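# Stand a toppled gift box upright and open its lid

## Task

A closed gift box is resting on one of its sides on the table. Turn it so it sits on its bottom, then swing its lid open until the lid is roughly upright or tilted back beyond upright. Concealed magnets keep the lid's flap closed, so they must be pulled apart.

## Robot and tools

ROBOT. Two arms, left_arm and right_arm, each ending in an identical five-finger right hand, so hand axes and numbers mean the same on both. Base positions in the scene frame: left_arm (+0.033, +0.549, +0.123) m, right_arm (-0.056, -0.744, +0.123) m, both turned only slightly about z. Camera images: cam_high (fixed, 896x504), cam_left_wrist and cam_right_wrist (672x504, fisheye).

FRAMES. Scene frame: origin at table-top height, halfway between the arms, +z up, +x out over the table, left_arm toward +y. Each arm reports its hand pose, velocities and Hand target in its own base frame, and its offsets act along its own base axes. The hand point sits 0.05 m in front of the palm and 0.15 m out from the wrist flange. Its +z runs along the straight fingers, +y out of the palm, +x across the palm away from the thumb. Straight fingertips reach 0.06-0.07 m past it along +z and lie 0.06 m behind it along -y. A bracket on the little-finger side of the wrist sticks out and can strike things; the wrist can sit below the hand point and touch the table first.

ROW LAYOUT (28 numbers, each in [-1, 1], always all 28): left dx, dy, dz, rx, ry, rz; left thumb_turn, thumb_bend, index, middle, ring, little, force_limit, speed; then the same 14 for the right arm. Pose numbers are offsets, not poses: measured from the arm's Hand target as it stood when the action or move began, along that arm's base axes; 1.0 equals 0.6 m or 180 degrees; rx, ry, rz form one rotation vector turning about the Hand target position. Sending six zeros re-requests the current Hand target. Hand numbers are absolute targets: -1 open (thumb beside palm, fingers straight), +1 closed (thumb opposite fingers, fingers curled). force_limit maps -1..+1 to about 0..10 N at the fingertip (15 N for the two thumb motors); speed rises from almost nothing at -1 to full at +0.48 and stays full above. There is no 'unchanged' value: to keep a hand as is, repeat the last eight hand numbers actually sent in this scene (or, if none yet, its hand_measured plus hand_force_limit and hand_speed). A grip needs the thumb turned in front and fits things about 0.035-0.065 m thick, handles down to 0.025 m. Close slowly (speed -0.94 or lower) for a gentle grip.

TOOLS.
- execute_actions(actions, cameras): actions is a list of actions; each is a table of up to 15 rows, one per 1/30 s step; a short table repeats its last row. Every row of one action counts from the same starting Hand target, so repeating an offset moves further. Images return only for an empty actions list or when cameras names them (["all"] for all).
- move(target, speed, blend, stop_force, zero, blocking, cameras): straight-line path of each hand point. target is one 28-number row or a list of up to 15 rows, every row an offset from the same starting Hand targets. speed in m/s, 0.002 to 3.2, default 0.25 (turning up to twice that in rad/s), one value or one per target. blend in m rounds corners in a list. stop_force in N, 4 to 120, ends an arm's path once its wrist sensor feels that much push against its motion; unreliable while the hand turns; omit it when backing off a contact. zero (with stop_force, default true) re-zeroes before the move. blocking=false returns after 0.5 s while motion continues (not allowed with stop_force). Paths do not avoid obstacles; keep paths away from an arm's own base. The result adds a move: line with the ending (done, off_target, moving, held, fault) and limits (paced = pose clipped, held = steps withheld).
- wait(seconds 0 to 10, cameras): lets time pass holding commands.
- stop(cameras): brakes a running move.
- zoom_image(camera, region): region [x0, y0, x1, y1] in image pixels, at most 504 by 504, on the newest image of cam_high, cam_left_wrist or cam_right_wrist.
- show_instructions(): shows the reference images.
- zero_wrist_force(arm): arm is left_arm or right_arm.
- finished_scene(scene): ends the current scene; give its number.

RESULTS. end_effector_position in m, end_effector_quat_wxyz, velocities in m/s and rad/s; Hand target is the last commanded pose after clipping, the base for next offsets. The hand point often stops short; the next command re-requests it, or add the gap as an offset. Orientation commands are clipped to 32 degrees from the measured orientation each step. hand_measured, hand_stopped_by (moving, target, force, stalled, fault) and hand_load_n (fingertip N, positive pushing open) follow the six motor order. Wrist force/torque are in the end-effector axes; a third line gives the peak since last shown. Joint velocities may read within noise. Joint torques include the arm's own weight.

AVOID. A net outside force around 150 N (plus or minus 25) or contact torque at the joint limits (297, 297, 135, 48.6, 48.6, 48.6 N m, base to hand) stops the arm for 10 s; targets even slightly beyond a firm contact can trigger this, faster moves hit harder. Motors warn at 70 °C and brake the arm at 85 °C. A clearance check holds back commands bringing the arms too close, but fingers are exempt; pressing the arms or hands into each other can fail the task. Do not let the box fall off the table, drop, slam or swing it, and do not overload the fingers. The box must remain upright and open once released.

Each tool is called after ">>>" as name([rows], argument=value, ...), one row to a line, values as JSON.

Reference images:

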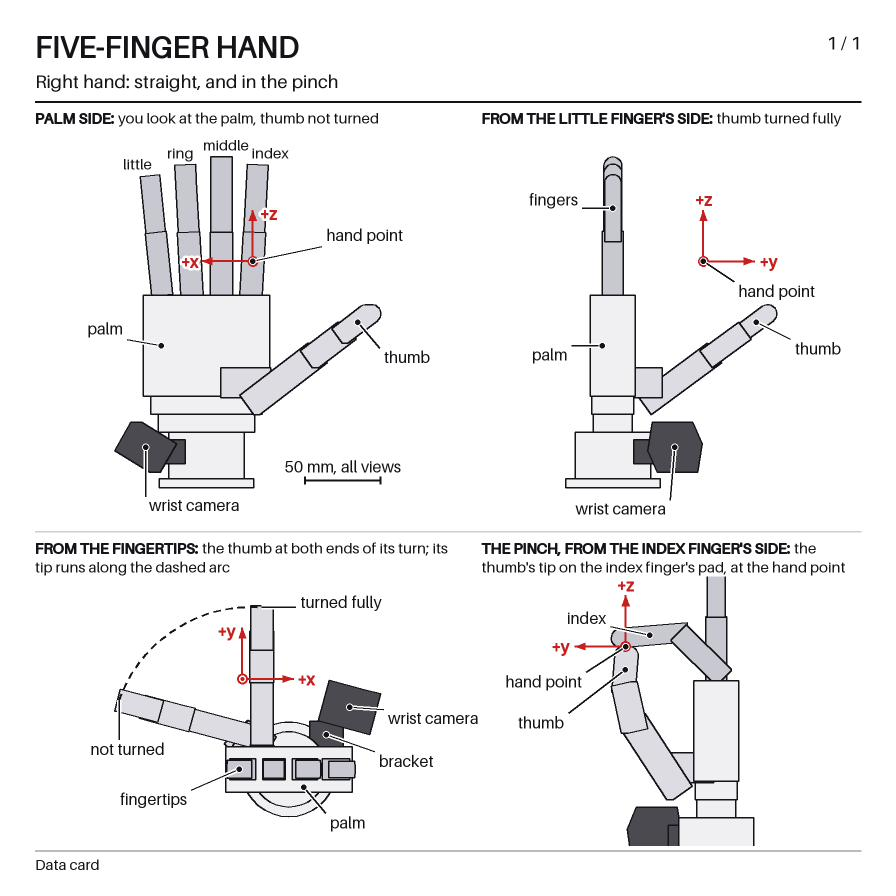

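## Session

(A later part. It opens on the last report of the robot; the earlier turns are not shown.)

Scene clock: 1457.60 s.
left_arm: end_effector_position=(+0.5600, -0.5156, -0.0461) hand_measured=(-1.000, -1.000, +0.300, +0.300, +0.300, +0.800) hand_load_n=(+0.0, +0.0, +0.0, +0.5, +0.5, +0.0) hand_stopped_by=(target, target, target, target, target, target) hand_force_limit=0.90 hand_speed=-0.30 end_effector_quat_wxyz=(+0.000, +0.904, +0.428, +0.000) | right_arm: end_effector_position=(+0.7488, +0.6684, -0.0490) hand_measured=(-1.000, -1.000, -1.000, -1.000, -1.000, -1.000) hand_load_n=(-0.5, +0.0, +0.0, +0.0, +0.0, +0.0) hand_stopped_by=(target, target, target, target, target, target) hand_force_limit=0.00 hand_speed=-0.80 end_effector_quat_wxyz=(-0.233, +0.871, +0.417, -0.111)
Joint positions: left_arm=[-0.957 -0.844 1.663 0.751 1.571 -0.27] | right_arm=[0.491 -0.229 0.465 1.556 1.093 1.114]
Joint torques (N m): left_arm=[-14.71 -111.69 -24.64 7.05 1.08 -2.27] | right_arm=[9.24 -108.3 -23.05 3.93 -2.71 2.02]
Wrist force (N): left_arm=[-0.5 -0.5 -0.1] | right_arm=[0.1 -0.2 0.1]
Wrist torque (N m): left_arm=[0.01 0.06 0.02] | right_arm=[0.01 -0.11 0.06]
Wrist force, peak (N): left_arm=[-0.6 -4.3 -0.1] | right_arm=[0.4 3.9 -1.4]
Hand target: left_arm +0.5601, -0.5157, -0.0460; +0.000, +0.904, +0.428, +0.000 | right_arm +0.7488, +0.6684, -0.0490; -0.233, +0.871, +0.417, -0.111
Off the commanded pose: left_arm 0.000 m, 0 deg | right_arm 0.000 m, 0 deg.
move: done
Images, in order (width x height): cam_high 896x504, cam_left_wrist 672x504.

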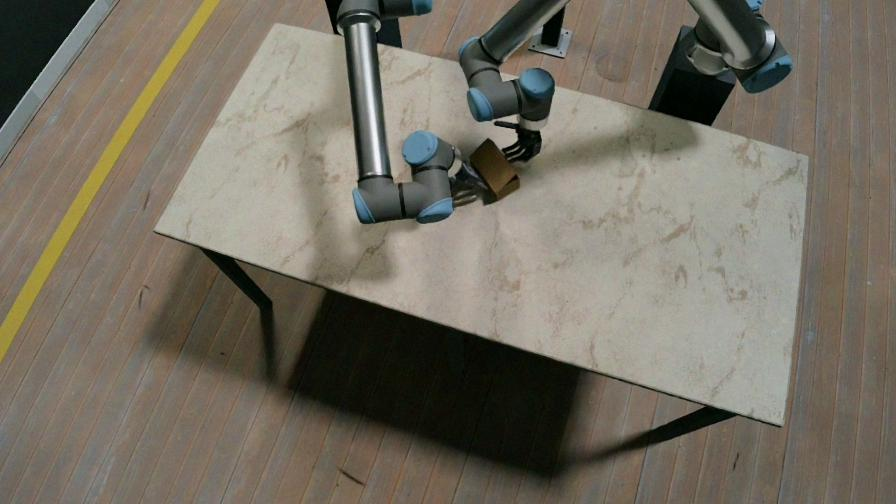

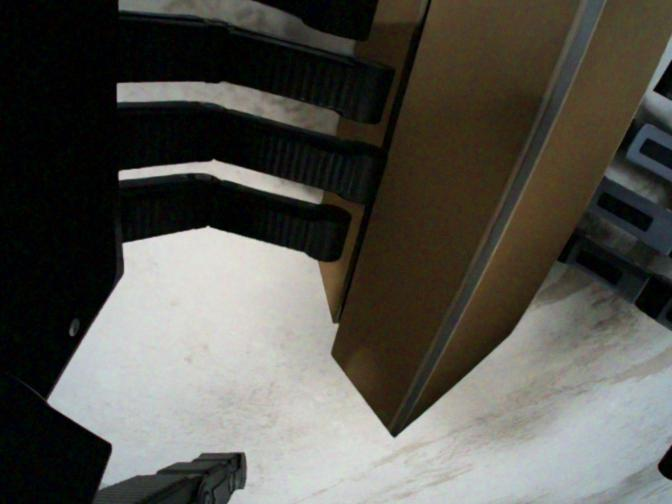

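>>> move([
  [-0.0258,0.0211,0,0,0,0,-1,-1,0.3,0.3,0.3,0.8,0.9,-0.3, 0,0,0,0,0,0,-1,-1,-1,-1,-1,-1,0,-0.8],
  [-0.0258,0.0211,-0.04,0,0,0,-1,-1,0.3,0.3,0.3,0.8,0.9,-0.3, 0,0,0,0,0,0,-1,-1,-1,-1,-1,-1,0,-0.8],
], speed=0.08)

>>> move(target=[0.045,-0.0369,0,0,0,0,-1,-1,0.3,0.3,0.3,0.8,0.9,-0.3, 0,0,0,0,0,0,-1,-1,-1,-1,-1,-1,0,-0.8], speed=0.03, stop_force=6)

>>> move(target=[0,0,0.04,0,0,0,-1,-1,0.3,0.3,0.3,0.8,0.9,-0.3, 0,0,0,0,0,0,-1,-1,-1,-1,-1,-1,0,-0.8], speed=0.02, cameras=["cam_left_wrist","cam_high"])

>>> zoom_image(camera="cam_high", region=[440, 120, 560, 230])

Scene clock: 1474.03 s.
left_arm: end_effector_position=(+0.5445, -0.5030, -0.0699) hand_measured=(-1.000, -1.000, +0.300, +0.300, +0.300, +0.800) hand_load_n=(+0.0, +0.0, +0.0, +0.0, +0.0, +0.0) hand_stopped_by=(target, target, target, target, target, target) hand_force_limit=0.90 hand_speed=-0.30 end_effector_quat_wxyz=(+0.000, +0.904, +0.428, +0.000) | right_arm: end_effector_position=(+0.7488, +0.6684, -0.0490) hand_measured=(-1.000, -1.000, -1.000, -1.000, -1.000, -1.000) hand_load_n=(+0.0, +0.0, +0.0, +0.0, +0.0, +0.0) hand_stopped_by=(target, target, target, target, target, target) hand_force_limit=0.00 hand_speed=-0.80 end_effector_quat_wxyz=(-0.233, +0.871, +0.417, -0.111)
Joint positions: left_arm=[-0.965 -0.837 1.711 0.696 1.571 -0.278] | right_arm=[0.491 -0.229 0.465 1.556 1.093 1.114]
Joint torques (N m): left_arm=[-11.91 -63.9 -25.53 2.09 2.32 -1.59] | right_arm=[-0.68 -119.15 -23.71 3.65 -2.45 1.66]
Wrist force (N): left_arm=[-0.3 0.2 -0.4] | right_arm=[0.0 0.3 -0.2]
Wrist torque (N m): left_arm=[0.10 0.04 0.10] | right_arm=[0.10 -0.09 0.07]
Wrist force, peak (N): left_arm=[-1.2 -0.5 0.3] | right_arm=[0.6 0.3 -0.6]
Hand target: left_arm +0.5446, -0.5030, -0.0700; +0.000, +0.904, +0.428, +0.000 | right_arm +0.7488, +0.6684, -0.0490; -0.233, +0.871, +0.417, -0.111
Off the commanded pose: left_arm 0.000 m, 0 deg | right_arm 0.000 m, 0 deg.
move: done

Scene clock: 1475.97 s.
left_arm: end_effector_position=(+0.5608, -0.5163, -0.0700) hand_measured=(-1.000, -1.000, +0.300, +0.300, +0.300, +0.800) hand_load_n=(+0.0, +0.0, +0.0, -0.5, +0.0, +0.0) hand_stopped_by=(target, target, target, target, target, target) hand_force_limit=0.90 hand_speed=-0.30 end_effector_quat_wxyz=(+0.000, +0.904, +0.428, +0.000) | right_arm: end_effector_position=(+0.7488, +0.6684, -0.0490) hand_measured=(-1.000, -1.000, -1.000, -1.000, -1.000, -1.000) hand_load_n=(+0.0, +0.0, +0.0, -2.0, +0.0, +0.0) hand_stopped_by=(target, target, target, target, target, target) hand_force_limit=0.00 hand_speed=-0.80 end_effector_quat_wxyz=(-0.233, +0.871, +0.417, -0.111)
Joint positions: left_arm=[-0.956 -0.814 1.662 0.722 1.571 -0.27] | right_arm=[0.491 -0.229 0.465 1.556 1.093 1.114]
Joint torques (N m): left_arm=[-16.01 -109.65 -17.82 1.16 0.15 -2.3] | right_arm=[-1.51 -121.11 -24.17 4.08 -2.55 2]
Wrist force (N): left_arm=[0.3 -2.8 -0.6] | right_arm=[0.1 1.9 -3.9]
Wrist torque (N m): left_arm=[0.02 0.08 -0.22] | right_arm=[0.20 -0.10 0.10]
Wrist force, peak (N): left_arm=[-1.0 -16.1 -4.4] | right_arm=[0.3 5.0 -13.6]
Hand target: left_arm +0.5608, -0.5163, -0.0700; +0.000, +0.904, +0.428, +0.000 (not the last commanded pose) | right_arm +0.7488, +0.6684, -0.0490; -0.233, +0.871, +0.417, -0.111
Off the commanded pose: left_arm 0.014 m, 0 deg | right_arm 0.000 m, 0 deg.
move: contact (left_arm)

Scene clock: 1477.47 s.
left_arm: end_effector_position=(+0.5608, -0.5163, -0.0460) hand_measured=(-1.000, -1.000, +0.300, +0.300, +0.300, +0.800) hand_load_n=(+0.0, +0.0, +0.0, +0.5, +0.0, +0.0) hand_stopped_by=(target, target, target, target, target, target) hand_force_limit=0.90 hand_speed=-0.30 end_effector_quat_wxyz=(+0.000, +0.904, +0.428, +0.000) | right_arm: end_effector_position=(+0.7488, +0.6684, -0.0490) hand_measured=(-1.000, -1.000, -1.000, -1.000, -1.000, -1.000) hand_load_n=(+0.0, -0.5, +0.0, +0.0, +0.0, +0.0) hand_stopped_by=(target, target, target, target, target, target) hand_force_limit=0.00 hand_speed=-0.80 end_effector_quat_wxyz=(-0.233, +0.871, +0.417, -0.111)
Joint positions: left_arm=[-0.956 -0.843 1.66 0.752 1.571 -0.27] | right_arm=[0.491 -0.229 0.465 1.556 1.093 1.114]
Joint torques (N m): left_arm=[-12.53 -108.5 -30.96 6.42 0.29 -1.94] | right_arm=[-1.12 -122.89 -24.94 4.3 -2.53 1.45]
Wrist force (N): left_arm=[-0.3 0.2 -0.3] | right_arm=[0.0 0.1 0.0]
Wrist torque (N m): left_arm=[0.12 0.07 -0.09] | right_arm=[0.07 -0.09 0.06]
Wrist force, peak (N): left_arm=[0.5 -3.5 0.2] | right_arm=[0.1 2.2 -3.9]
Hand target: left_arm +0.5608, -0.5163, -0.0460; +0.000, +0.904, +0.428, +0.000 | right_arm +0.7488, +0.6684, -0.0490; -0.233, +0.871, +0.417, -0.111
Off the commanded pose: left_arm 0.000 m, 0 deg | right_arm 0.000 m, 0 deg.
move: done
Images, in order (width x height): cam_high 896x504, cam_left_wrist 672x504.

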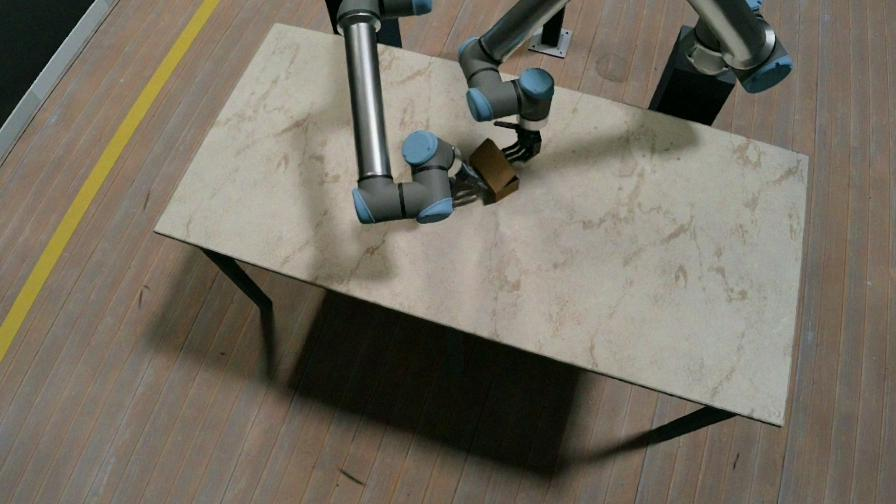

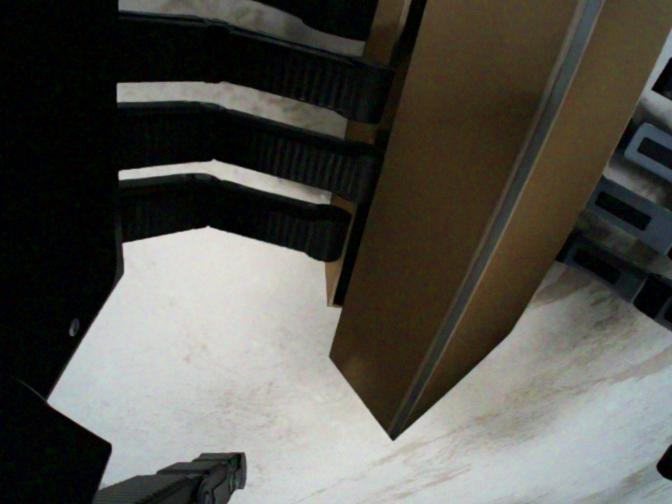

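Scaled by 4.200 from the camera's 896x504 image, which has a finer 1280x720 frame.

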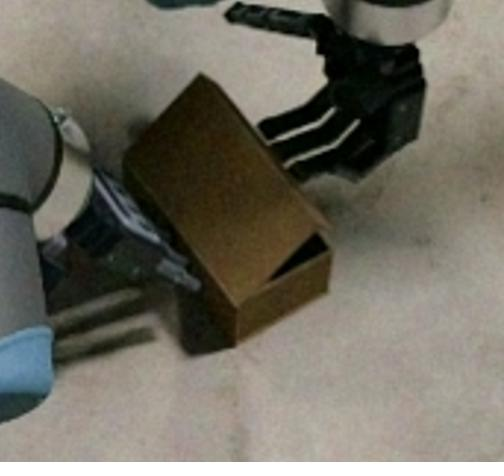

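>>> move(target=[0.0322,-0.0264,0.003,0,0,0,-1,-1,0.3,0.3,0.3,0.8,0.9,-0.3, 0,0,0,0,0,0,-1,-1,-1,-1,-1,-1,0,-0.8], speed=0.03, stop_force=6)

>>> move(target=[0,0,0.035,0,0,0,-1,-1,0.3,0.3,0.3,0.8,0.9,-0.3, 0,0,0,0,0,0,-1,-1,-1,-1,-1,-1,0,-0.8], speed=0.03, cameras=["cam_left_wrist","cam_high"])

>>> zoom_image(camera="cam_high", region=[440, 120, 560, 230])

Scene clock: 1484.87 s.
left_arm: end_effector_position=(+0.5802, -0.5322, -0.0442) hand_measured=(-1.000, -1.000, +0.300, +0.300, +0.300, +0.800) hand_load_n=(+0.0, +0.0, +0.0, +0.5, +0.5, +0.0) hand_stopped_by=(target, target, target, target, target, target) hand_force_limit=0.90 hand_speed=-0.30 end_effector_quat_wxyz=(+0.000, +0.904, +0.428, +0.000) | right_arm: end_effector_position=(+0.7488, +0.6684, -0.0490) hand_measured=(-1.000, -1.000, -1.000, -1.000, -1.000, -1.000) hand_load_n=(+0.0, +0.0, +0.0, -0.5, +0.0, +0.0) hand_stopped_by=(target, target, target, target, target, target) hand_force_limit=0.00 hand_speed=-0.80 end_effector_quat_wxyz=(-0.233, +0.871, +0.417, -0.111)
Joint positions: left_arm=[-0.947 -0.816 1.6 0.785 1.571 -0.26] | right_arm=[0.491 -0.229 0.465 1.556 1.093 1.114]
Joint torques (N m): left_arm=[16.14 -69.44 -32.55 6.78 -0.25 2.27] | right_arm=[-1.03 -128.53 -25.02 4.28 -2.72 1.59]
Wrist force (N): left_arm=[-0.4 -0.7 -0.2] | right_arm=[-0.1 0.7 -0.3]
Wrist torque (N m): left_arm=[0.04 0.12 -0.27] | right_arm=[0.09 -0.13 0.06]
Wrist force, peak (N): left_arm=[-0.6 -1.5 0.1] | right_arm=[-0.2 1.0 -1.0]
Hand target: left_arm +0.5802, -0.5322, -0.0442; +0.000, +0.904, +0.428, +0.000 | right_arm +0.7488, +0.6684, -0.0490; -0.233, +0.871, +0.417, -0.111
Off the commanded pose: left_arm 0.000 m, 0 deg | right_arm 0.000 m, 0 deg.
move: done

Scene clock: 1485.90 s.
left_arm: end_effector_position=(+0.5802, -0.5322, -0.0232) hand_measured=(-1.000, -1.000, +0.300, +0.300, +0.300, +0.800) hand_load_n=(+0.0, +0.0, +0.0, +0.5, +0.0, +0.0) hand_stopped_by=(target, target, target, target, target, target) hand_force_limit=0.90 hand_speed=-0.30 end_effector_quat_wxyz=(+0.000, +0.904, +0.428, +0.000) | right_arm: end_effector_position=(+0.7488, +0.6684, -0.0490) hand_measured=(-1.000, -1.000, -1.000, -1.000, -1.000, -1.000) hand_load_n=(-0.5, +0.0, +0.0, +0.0, +0.0, +0.0) hand_stopped_by=(target, target, target, target, target, target) hand_force_limit=0.00 hand_speed=-0.80 end_effector_quat_wxyz=(-0.233, +0.871, +0.417, -0.111)
Joint positions: left_arm=[-0.947 -0.84 1.597 0.812 1.571 -0.26] | right_arm=[0.491 -0.229 0.465 1.556 1.093 1.114]
Joint torques (N m): left_arm=[16.77 -111.23 -32.96 7.15 0.67 2.37] | right_arm=[-2.39 -129.33 -25.13 4.24 -2.61 2.01]
Wrist force (N): left_arm=[-0.7 0.2 -0.5] | right_arm=[0.3 0.0 0.2]
Wrist torque (N m): left_arm=[0.08 0.11 -0.23] | right_arm=[0.03 -0.15 0.08]
Wrist force, peak (N): left_arm=[0.0 -1.2 -0.4] | right_arm=[0.4 0.9 0.1]
Hand target: left_arm +0.5802, -0.5322, -0.0232; +0.000, +0.904, +0.428, +0.000 | right_arm +0.7488, +0.6684, -0.0490; -0.233, +0.871, +0.417, -0.111
Off the commanded pose: left_arm 0.000 m, 0 deg | right_arm 0.000 m, 0 deg.
move: done
Images, in order (width x height): cam_high 896x504, cam_left_wrist 672x504.

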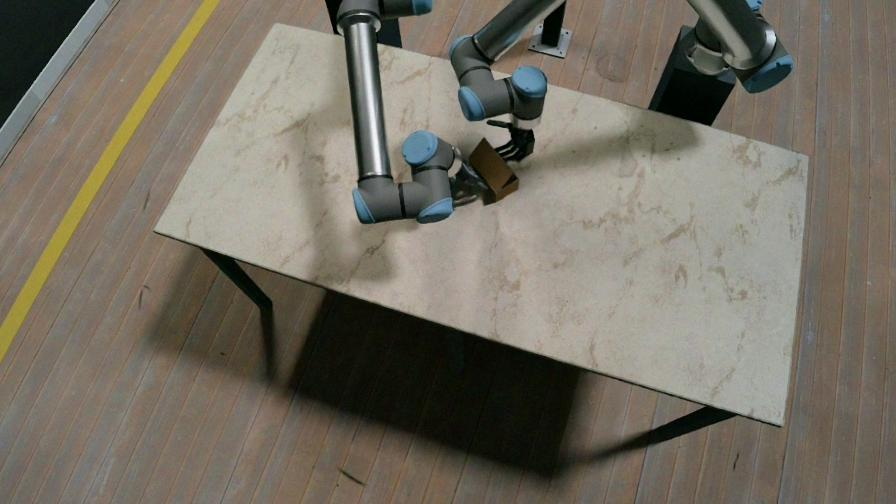

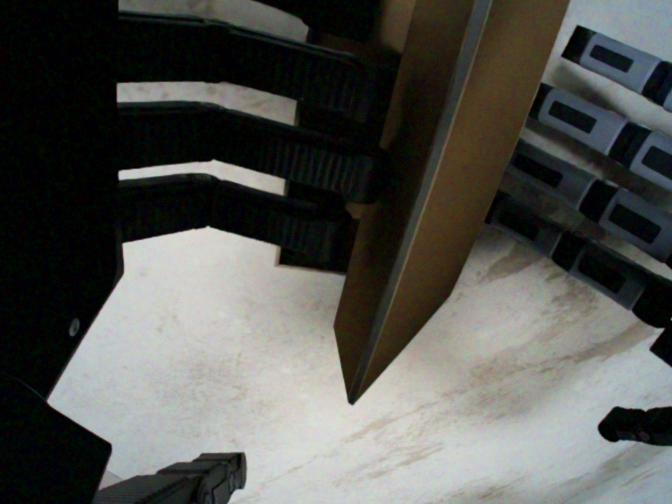

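Scaled by 4.200 from the camera's 896x504 image, which has a finer 1280x720 frame.

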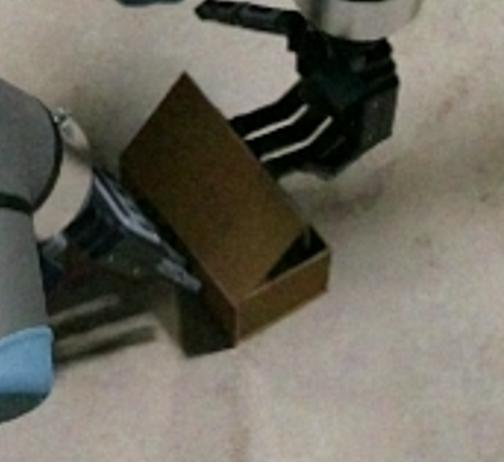

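>>> move([
  [0.0239,-0.0195,0.045,0,0,0,-1,-1,0.3,0.3,0.3,0.8,0.9,-0.3, 0,0,0,0,0,0,-1,-1,-1,-1,-1,-1,0,-0.8],
  [0.0497,-0.0406,0.0617,0,0,0,-1,-1,0.3,0.3,0.3,0.8,0.9,-0.3, 0,0,0,0,0,0,-1,-1,-1,-1,-1,-1,0,-0.8],
], speed=0.04, blend=0.005, cameras=["cam_left_wrist","cam_high"])

>>> zoom_image(camera="cam_high", region=[440, 120, 560, 230])

Scene clock: 1504.73 s.
left_arm: end_effector_position=(+0.6100, -0.5565, +0.0138) hand_measured=(-1.000, -1.000, +0.300, +0.300, +0.300, +0.800) hand_load_n=(+0.0, -0.5, +0.0, +0.5, +0.0, +0.5) hand_stopped_by=(target, target, target, target, target, target) hand_force_limit=0.90 hand_speed=-0.30 end_effector_quat_wxyz=(+0.000, +0.904, +0.428, +0.000) | right_arm: end_effector_position=(+0.7488, +0.6684, -0.0490) hand_measured=(-1.000, -1.000, -1.000, -1.000, -1.000, -1.000) hand_load_n=(+0.0, +0.0, +0.0, -0.5, +0.0, +0.0) hand_stopped_by=(target, target, target, target, target, target) hand_force_limit=0.00 hand_speed=-0.80 end_effector_quat_wxyz=(-0.233, +0.871, +0.417, -0.111)
Joint positions: left_arm=[-0.933 -0.83 1.493 0.907 1.571 -0.247] | right_arm=[0.491 -0.229 0.465 1.556 1.093 1.114]
Joint torques (N m): left_arm=[15.62 -70.63 -34.02 6.82 1.29 2.29] | right_arm=[-2.77 -128.16 -26.73 4.04 -2.84 1.67]
Wrist force (N): left_arm=[0.2 -0.7 -0.4] | right_arm=[0.5 0.4 0.0]
Wrist torque (N m): left_arm=[-0.01 -0.01 -0.22] | right_arm=[0.06 -0.18 0.10]
Wrist force, peak (N): left_arm=[-0.7 -1.0 0.2] | right_arm=[0.3 0.9 -0.2]
Hand target: left_arm +0.6100, -0.5565, +0.0139; +0.000, +0.904, +0.428, +0.000 | right_arm +0.7488, +0.6684, -0.0490; -0.233, +0.871, +0.417, -0.111
Off the commanded pose: left_arm 0.000 m, 0 deg | right_arm 0.000 m, 0 deg.
move: done
Images, in order (width x height): cam_high 896x504, cam_left_wrist 672x504.

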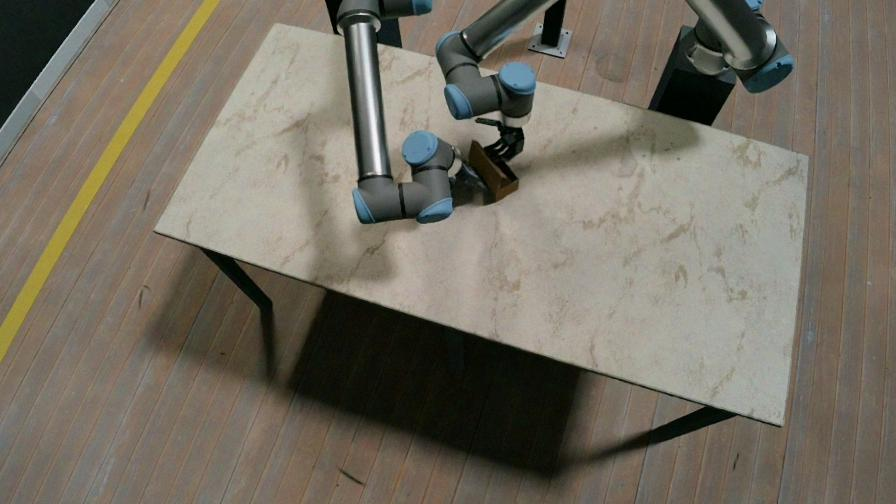

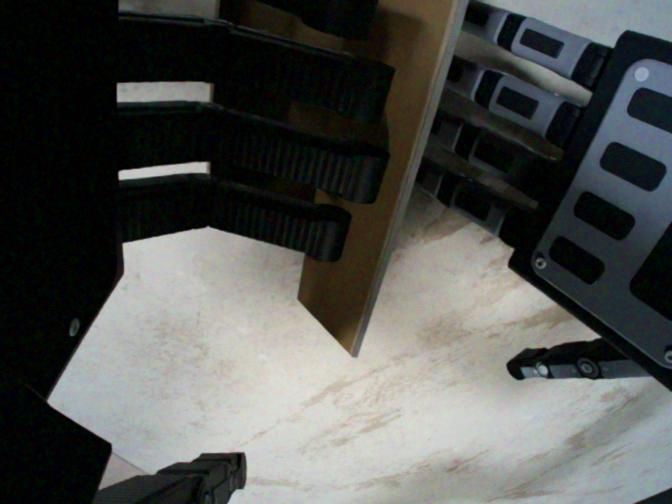

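Scaled by 4.200 from the camera's 896x504 image, which has a finer 1280x720 frame.

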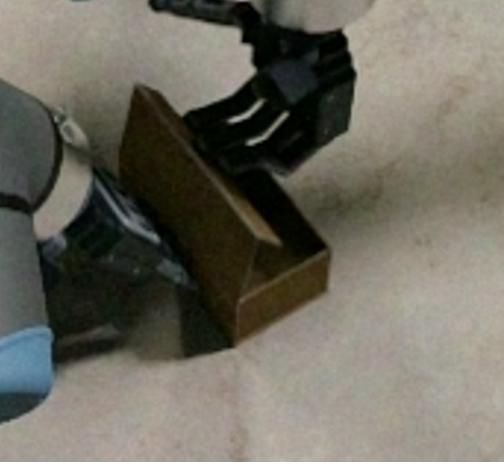

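>>> move([
  [0.0258,-0.0211,0.0083,0,0,0,-1,-1,0.3,0.3,0.3,0.8,0.9,-0.3, 0,0,0,0,0,0,-1,-1,-1,-1,-1,-1,0,-0.8],
  [0.0477,-0.039,0.005,0,0,0,-1,-1,0.3,0.3,0.3,0.8,0.9,-0.3, 0,0,0,0,0,0,-1,-1,-1,-1,-1,-1,0,-0.8],
], speed=0.04, blend=0.005, cameras=["cam_left_wrist","cam_high"])

>>> zoom_image(camera="cam_high", region=[440, 120, 560, 230])

Scene clock: 1518.20 s.
left_arm: end_effector_position=(+0.6386, -0.5799, +0.0169) hand_measured=(-1.000, -1.000, +0.300, +0.300, +0.300, +0.800) hand_load_n=(+0.0, +0.0, +0.0, -0.5, +0.0, +0.0) hand_stopped_by=(target, target, target, target, target, target) hand_force_limit=0.90 hand_speed=-0.30 end_effector_quat_wxyz=(+0.000, +0.904, +0.428, +0.000) | right_arm: end_effector_position=(+0.7488, +0.6684, -0.0490) hand_measured=(-1.000, -1.000, -1.000, -1.000, -1.000, -1.000) hand_load_n=(-0.5, +0.0, +0.0, -0.5, +0.0, +0.0) hand_stopped_by=(target, target, target, target, target, target) hand_force_limit=0.00 hand_speed=-0.80 end_effector_quat_wxyz=(-0.233, +0.871, +0.417, -0.111)
Joint positions: left_arm=[-0.922 -0.783 1.396 0.957 1.571 -0.235] | right_arm=[0.491 -0.229 0.465 1.556 1.093 1.114]
Joint torques (N m): left_arm=[15.3 -76.88 -37.37 7.38 1.24 2.2] | right_arm=[-1.08 -129.25 -28.41 4.36 -2.5 1.75]
Wrist force (N): left_arm=[0.0 -0.1 -1.0] | right_arm=[0.0 0.4 -0.7]
Wrist torque (N m): left_arm=[0.08 0.09 -0.24] | right_arm=[0.12 -0.11 0.06]
Wrist force, peak (N): left_arm=[0.3 0.0 -1.4] | right_arm=[0.9 0.3 -0.7]
Hand target: left_arm +0.6386, -0.5799, +0.0169; +0.000, +0.904, +0.428, +0.000 | right_arm +0.7488, +0.6684, -0.0490; -0.233, +0.871, +0.417, -0.111
Off the commanded pose: left_arm 0.000 m, 0 deg | right_arm 0.000 m, 0 deg.
move: done
Images, in order (width x height): cam_high 896x504, cam_left_wrist 672x504.

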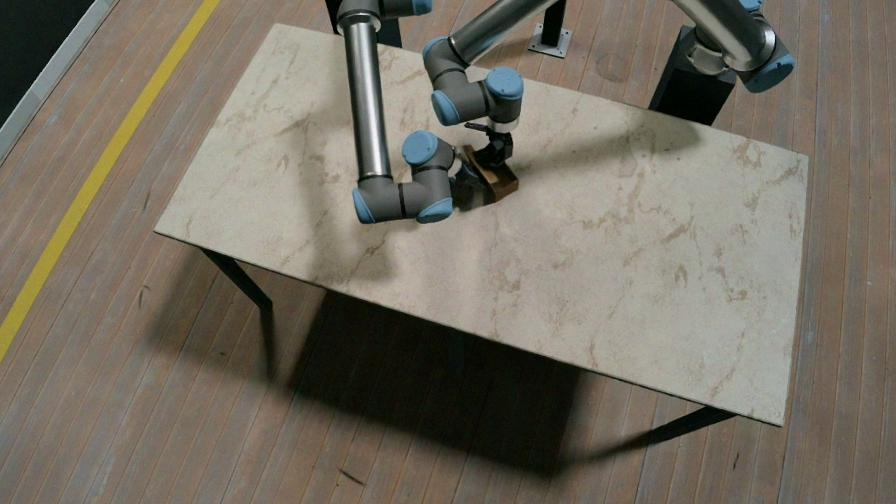

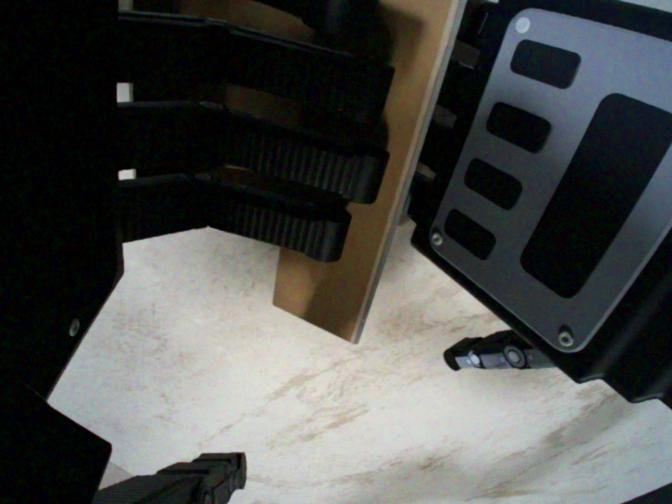

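Scaled by 4.200 from the camera's 896x504 image, which has a finer 1280x720 frame.

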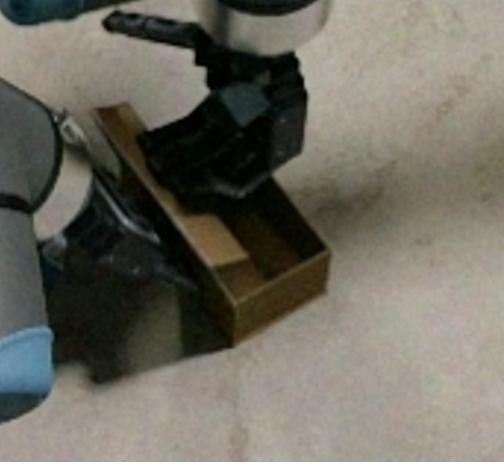

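>>> move(target=[0.0129,-0.0106,0,0,0,0,-1,-1,0.3,0.3,0.3,0.8,0.9,-0.3, 0,0,0,0,0,0,-1,-1,-1,-1,-1,-1,0,-0.8], speed=0.03)

>>> move([
  [-0.06,0.05,-0.01,0,0,0,-1,-1,0.3,0.3,0.3,0.8,0.9,-0.3, 0,0,0,0,0,0,-1,-1,-1,-1,-1,-1,0,-0.8],
  [-0.22,0.18,0,0,0,0,-1,-1,0.3,0.3,0.3,0.8,0.9,-0.3, 0,0,0,0,0,0,-1,-1,-1,-1,-1,-1,0,-0.8],
], speed=[0.06,0.15], blend=0.02, cameras=["cam_left_wrist","cam_high"])

>>> zoom_image(camera="cam_high", region=[440, 120, 560, 230])

>>> zoom_image(camera="cam_left_wrist", region=[272, 0, 672, 300])

Scene clock: 1529.53 s.
left_arm: end_effector_position=(+0.6463, -0.5863, +0.0169) hand_measured=(-1.000, -1.000, +0.300, +0.300, +0.300, +0.800) hand_load_n=(+0.0, +0.0, +0.0, +0.0, +0.5, +0.0) hand_stopped_by=(target, target, target, target, target, target) hand_force_limit=0.90 hand_speed=-0.30 end_effector_quat_wxyz=(+0.000, +0.904, +0.428, +0.000) | right_arm: end_effector_position=(+0.7488, +0.6684, -0.0490) hand_measured=(-1.000, -1.000, -1.000, -1.000, -1.000, -1.000) hand_load_n=(+0.0, +0.0, +0.0, +0.0, +0.0, +0.0) hand_stopped_by=(target, target, target, target, target, target) hand_force_limit=0.00 hand_speed=-0.80 end_effector_quat_wxyz=(-0.233, +0.871, +0.417, -0.111)
Joint positions: left_arm=[-0.919 -0.769 1.369 0.97 1.571 -0.232] | right_arm=[0.491 -0.229 0.465 1.556 1.093 1.114]
Joint torques (N m): left_arm=[17.59 -77.07 -36.8 7.21 2.75 2.4] | right_arm=[-2.03 -128.15 -28.05 3.79 -1.96 1.52]
Wrist force (N): left_arm=[-0.8 0.4 -0.3] | right_arm=[-0.1 0.3 0.1]
Wrist torque (N m): left_arm=[0.11 0.14 -0.25] | right_arm=[0.06 -0.11 0.05]
Wrist force, peak (N): left_arm=[-0.2 -0.8 -0.8] | right_arm=[0.4 0.9 -0.2]
Hand target: left_arm +0.6463, -0.5863, +0.0169; +0.000, +0.904, +0.428, +0.000 | right_arm +0.7488, +0.6684, -0.0490; -0.233, +0.871, +0.417, -0.111
Off the commanded pose: left_arm 0.000 m, 0 deg | right_arm 0.000 m, 0 deg.
move: done

Scene clock: 1531.63 s.
left_arm: end_effector_position=(+0.5144, -0.4783, +0.0169) hand_measured=(-1.000, -1.000, +0.300, +0.300, +0.300, +0.800) hand_load_n=(+0.0, +0.0, +0.0, +0.0, +0.0, +0.0) hand_stopped_by=(target, target, target, target, target, target) hand_force_limit=0.90 hand_speed=-0.30 end_effector_quat_wxyz=(+0.000, +0.904, +0.428, +0.000) | right_arm: end_effector_position=(+0.7488, +0.6684, -0.0490) hand_measured=(-1.000, -1.000, -1.000, -1.000, -1.000, -1.000) hand_load_n=(+0.0, +0.0, +0.0, -0.5, +0.0, +0.0) hand_stopped_by=(target, target, target, target, target, target) hand_force_limit=0.00 hand_speed=-0.80 end_effector_quat_wxyz=(-0.233, +0.871, +0.417, -0.111)
Joint positions: left_arm=[-0.982 -0.989 1.785 0.774 1.571 -0.296] | right_arm=[0.491 -0.229 0.465 1.556 1.093 1.114]
Joint torques (N m): left_arm=[-15.95 -99.93 -16.92 1.5 -3.14 -2.29] | right_arm=[0.7 -129.09 -27.81 4.65 -2.6 1.86]
Wrist force (N): left_arm=[-0.4 -0.1 -0.5] | right_arm=[0.1 0.0 -0.3]
Wrist torque (N m): left_arm=[0.04 0.07 0.09] | right_arm=[0.04 -0.13 0.06]
Wrist force, peak (N): left_arm=[-0.3 -1.3 -0.4] | right_arm=[-0.2 0.8 -0.4]
Hand target: left_arm +0.5143, -0.4783, +0.0169; +0.000, +0.904, +0.428, +0.000 | right_arm +0.7488, +0.6684, -0.0490; -0.233, +0.871, +0.417, -0.111
Off the commanded pose: left_arm 0.000 m, 0 deg | right_arm 0.000 m, 0 deg.
move: done
Images, in order (width x height): cam_high 896x504, cam_left_wrist 672x504.

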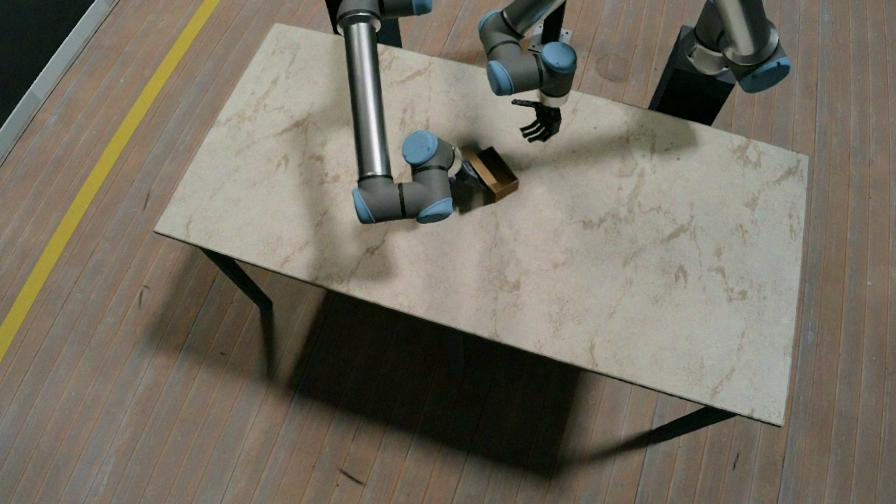

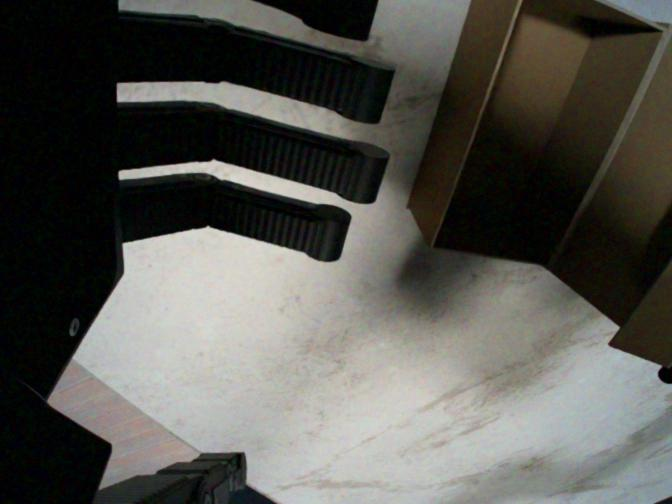

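Scaled by 4.200 from the camera's 896x504 image, which has a finer 1280x720 frame.

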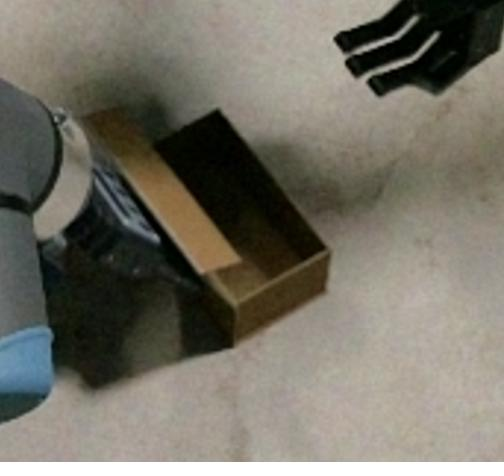

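Scaled by 1.260 from the camera's 672x504 image, which has a finer 960x720 frame.

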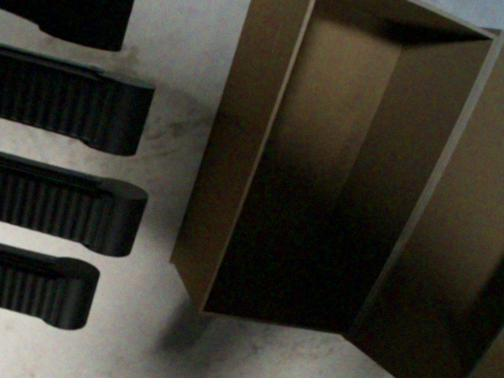

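>>> move(target=[0,0,0,0,0,0,-1,-1,0.3,0.3,0.3,0.8,0.9,-0.3, 0.0519,-0.0419,0,0,0,0,-1,-1,-1,-1,-1,-1,0,-0.8], speed=0.05, cameras=["cam_left_wrist","cam_high"])

>>> zoom_image(camera="cam_high", region=[440, 120, 560, 230])

Scene clock: 1537.53 s.
left_arm: end_effector_position=(+0.5143, -0.4783, +0.0169) hand_measured=(-1.000, -1.000, +0.300, +0.300, +0.300, +0.800) hand_load_n=(+0.0, +0.0, +0.0, +0.0, +0.0, +0.0) hand_stopped_by=(target, target, target, target, target, target) hand_force_limit=0.90 hand_speed=-0.30 end_effector_quat_wxyz=(+0.000, +0.904, +0.428, +0.000) | right_arm: end_effector_position=(+0.7799, +0.6433, -0.0490) hand_measured=(-1.000, -1.000, -1.000, -1.000, -1.000, -1.000) hand_load_n=(+0.0, +0.0, +0.0, +0.0, +0.0, +0.0) hand_stopped_by=(target, target, target, target, target, target) hand_force_limit=0.00 hand_speed=-0.80 end_effector_quat_wxyz=(-0.233, +0.871, +0.417, -0.111)
Joint positions: left_arm=[-0.982 -0.989 1.785 0.774 1.571 -0.296] | right_arm=[0.455 -0.19 0.388 1.612 1.101 1.075]
Joint torques (N m): left_arm=[-15.7 -99.05 -17.06 1.75 -3.12 -2.17] | right_arm=[-14.92 -95.34 -45.11 7.27 1.06 -1.86]
Wrist force (N): left_arm=[-0.2 0.0 -0.3] | right_arm=[-0.2 0.0 -0.2]
Wrist torque (N m): left_arm=[0.05 0.03 0.11] | right_arm=[0.05 -0.03 0.05]
Wrist force, peak (N): left_arm=[-0.7 -0.7 -0.7] | right_arm=[-0.3 0.9 -0.1]
Hand target: left_arm +0.5143, -0.4783, +0.0169; +0.000, +0.904, +0.428, +0.000 | right_arm +0.7799, +0.6433, -0.0490; -0.233, +0.871, +0.417, -0.111
Off the commanded pose: left_arm 0.000 m, 0 deg | right_arm 0.000 m, 0 deg.
move: done
Images, in order (width x height): cam_high 896x504, cam_left_wrist 672x504.

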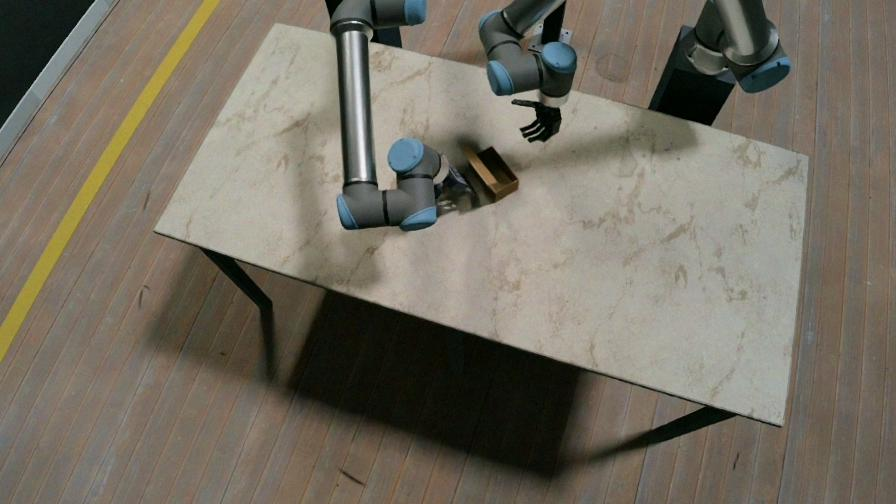

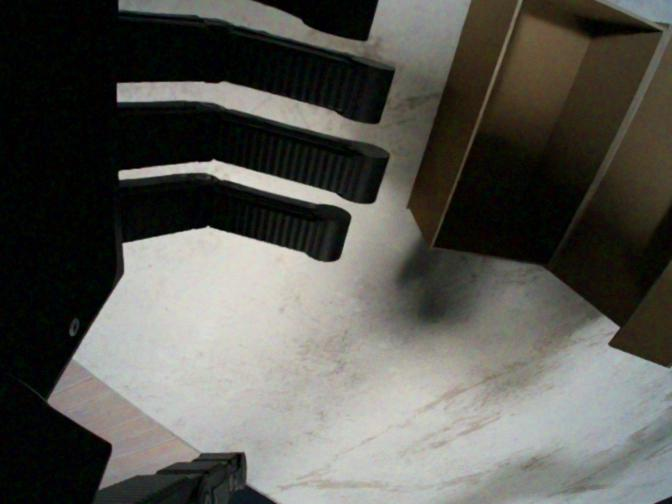

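Scaled by 4.200 from the camera's 896x504 image, which has a finer 1280x720 frame.

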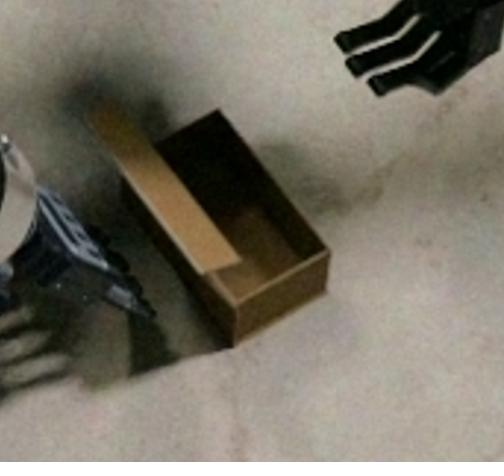

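>>> finished_scene(scene=1)

The scene is finished: the task was done.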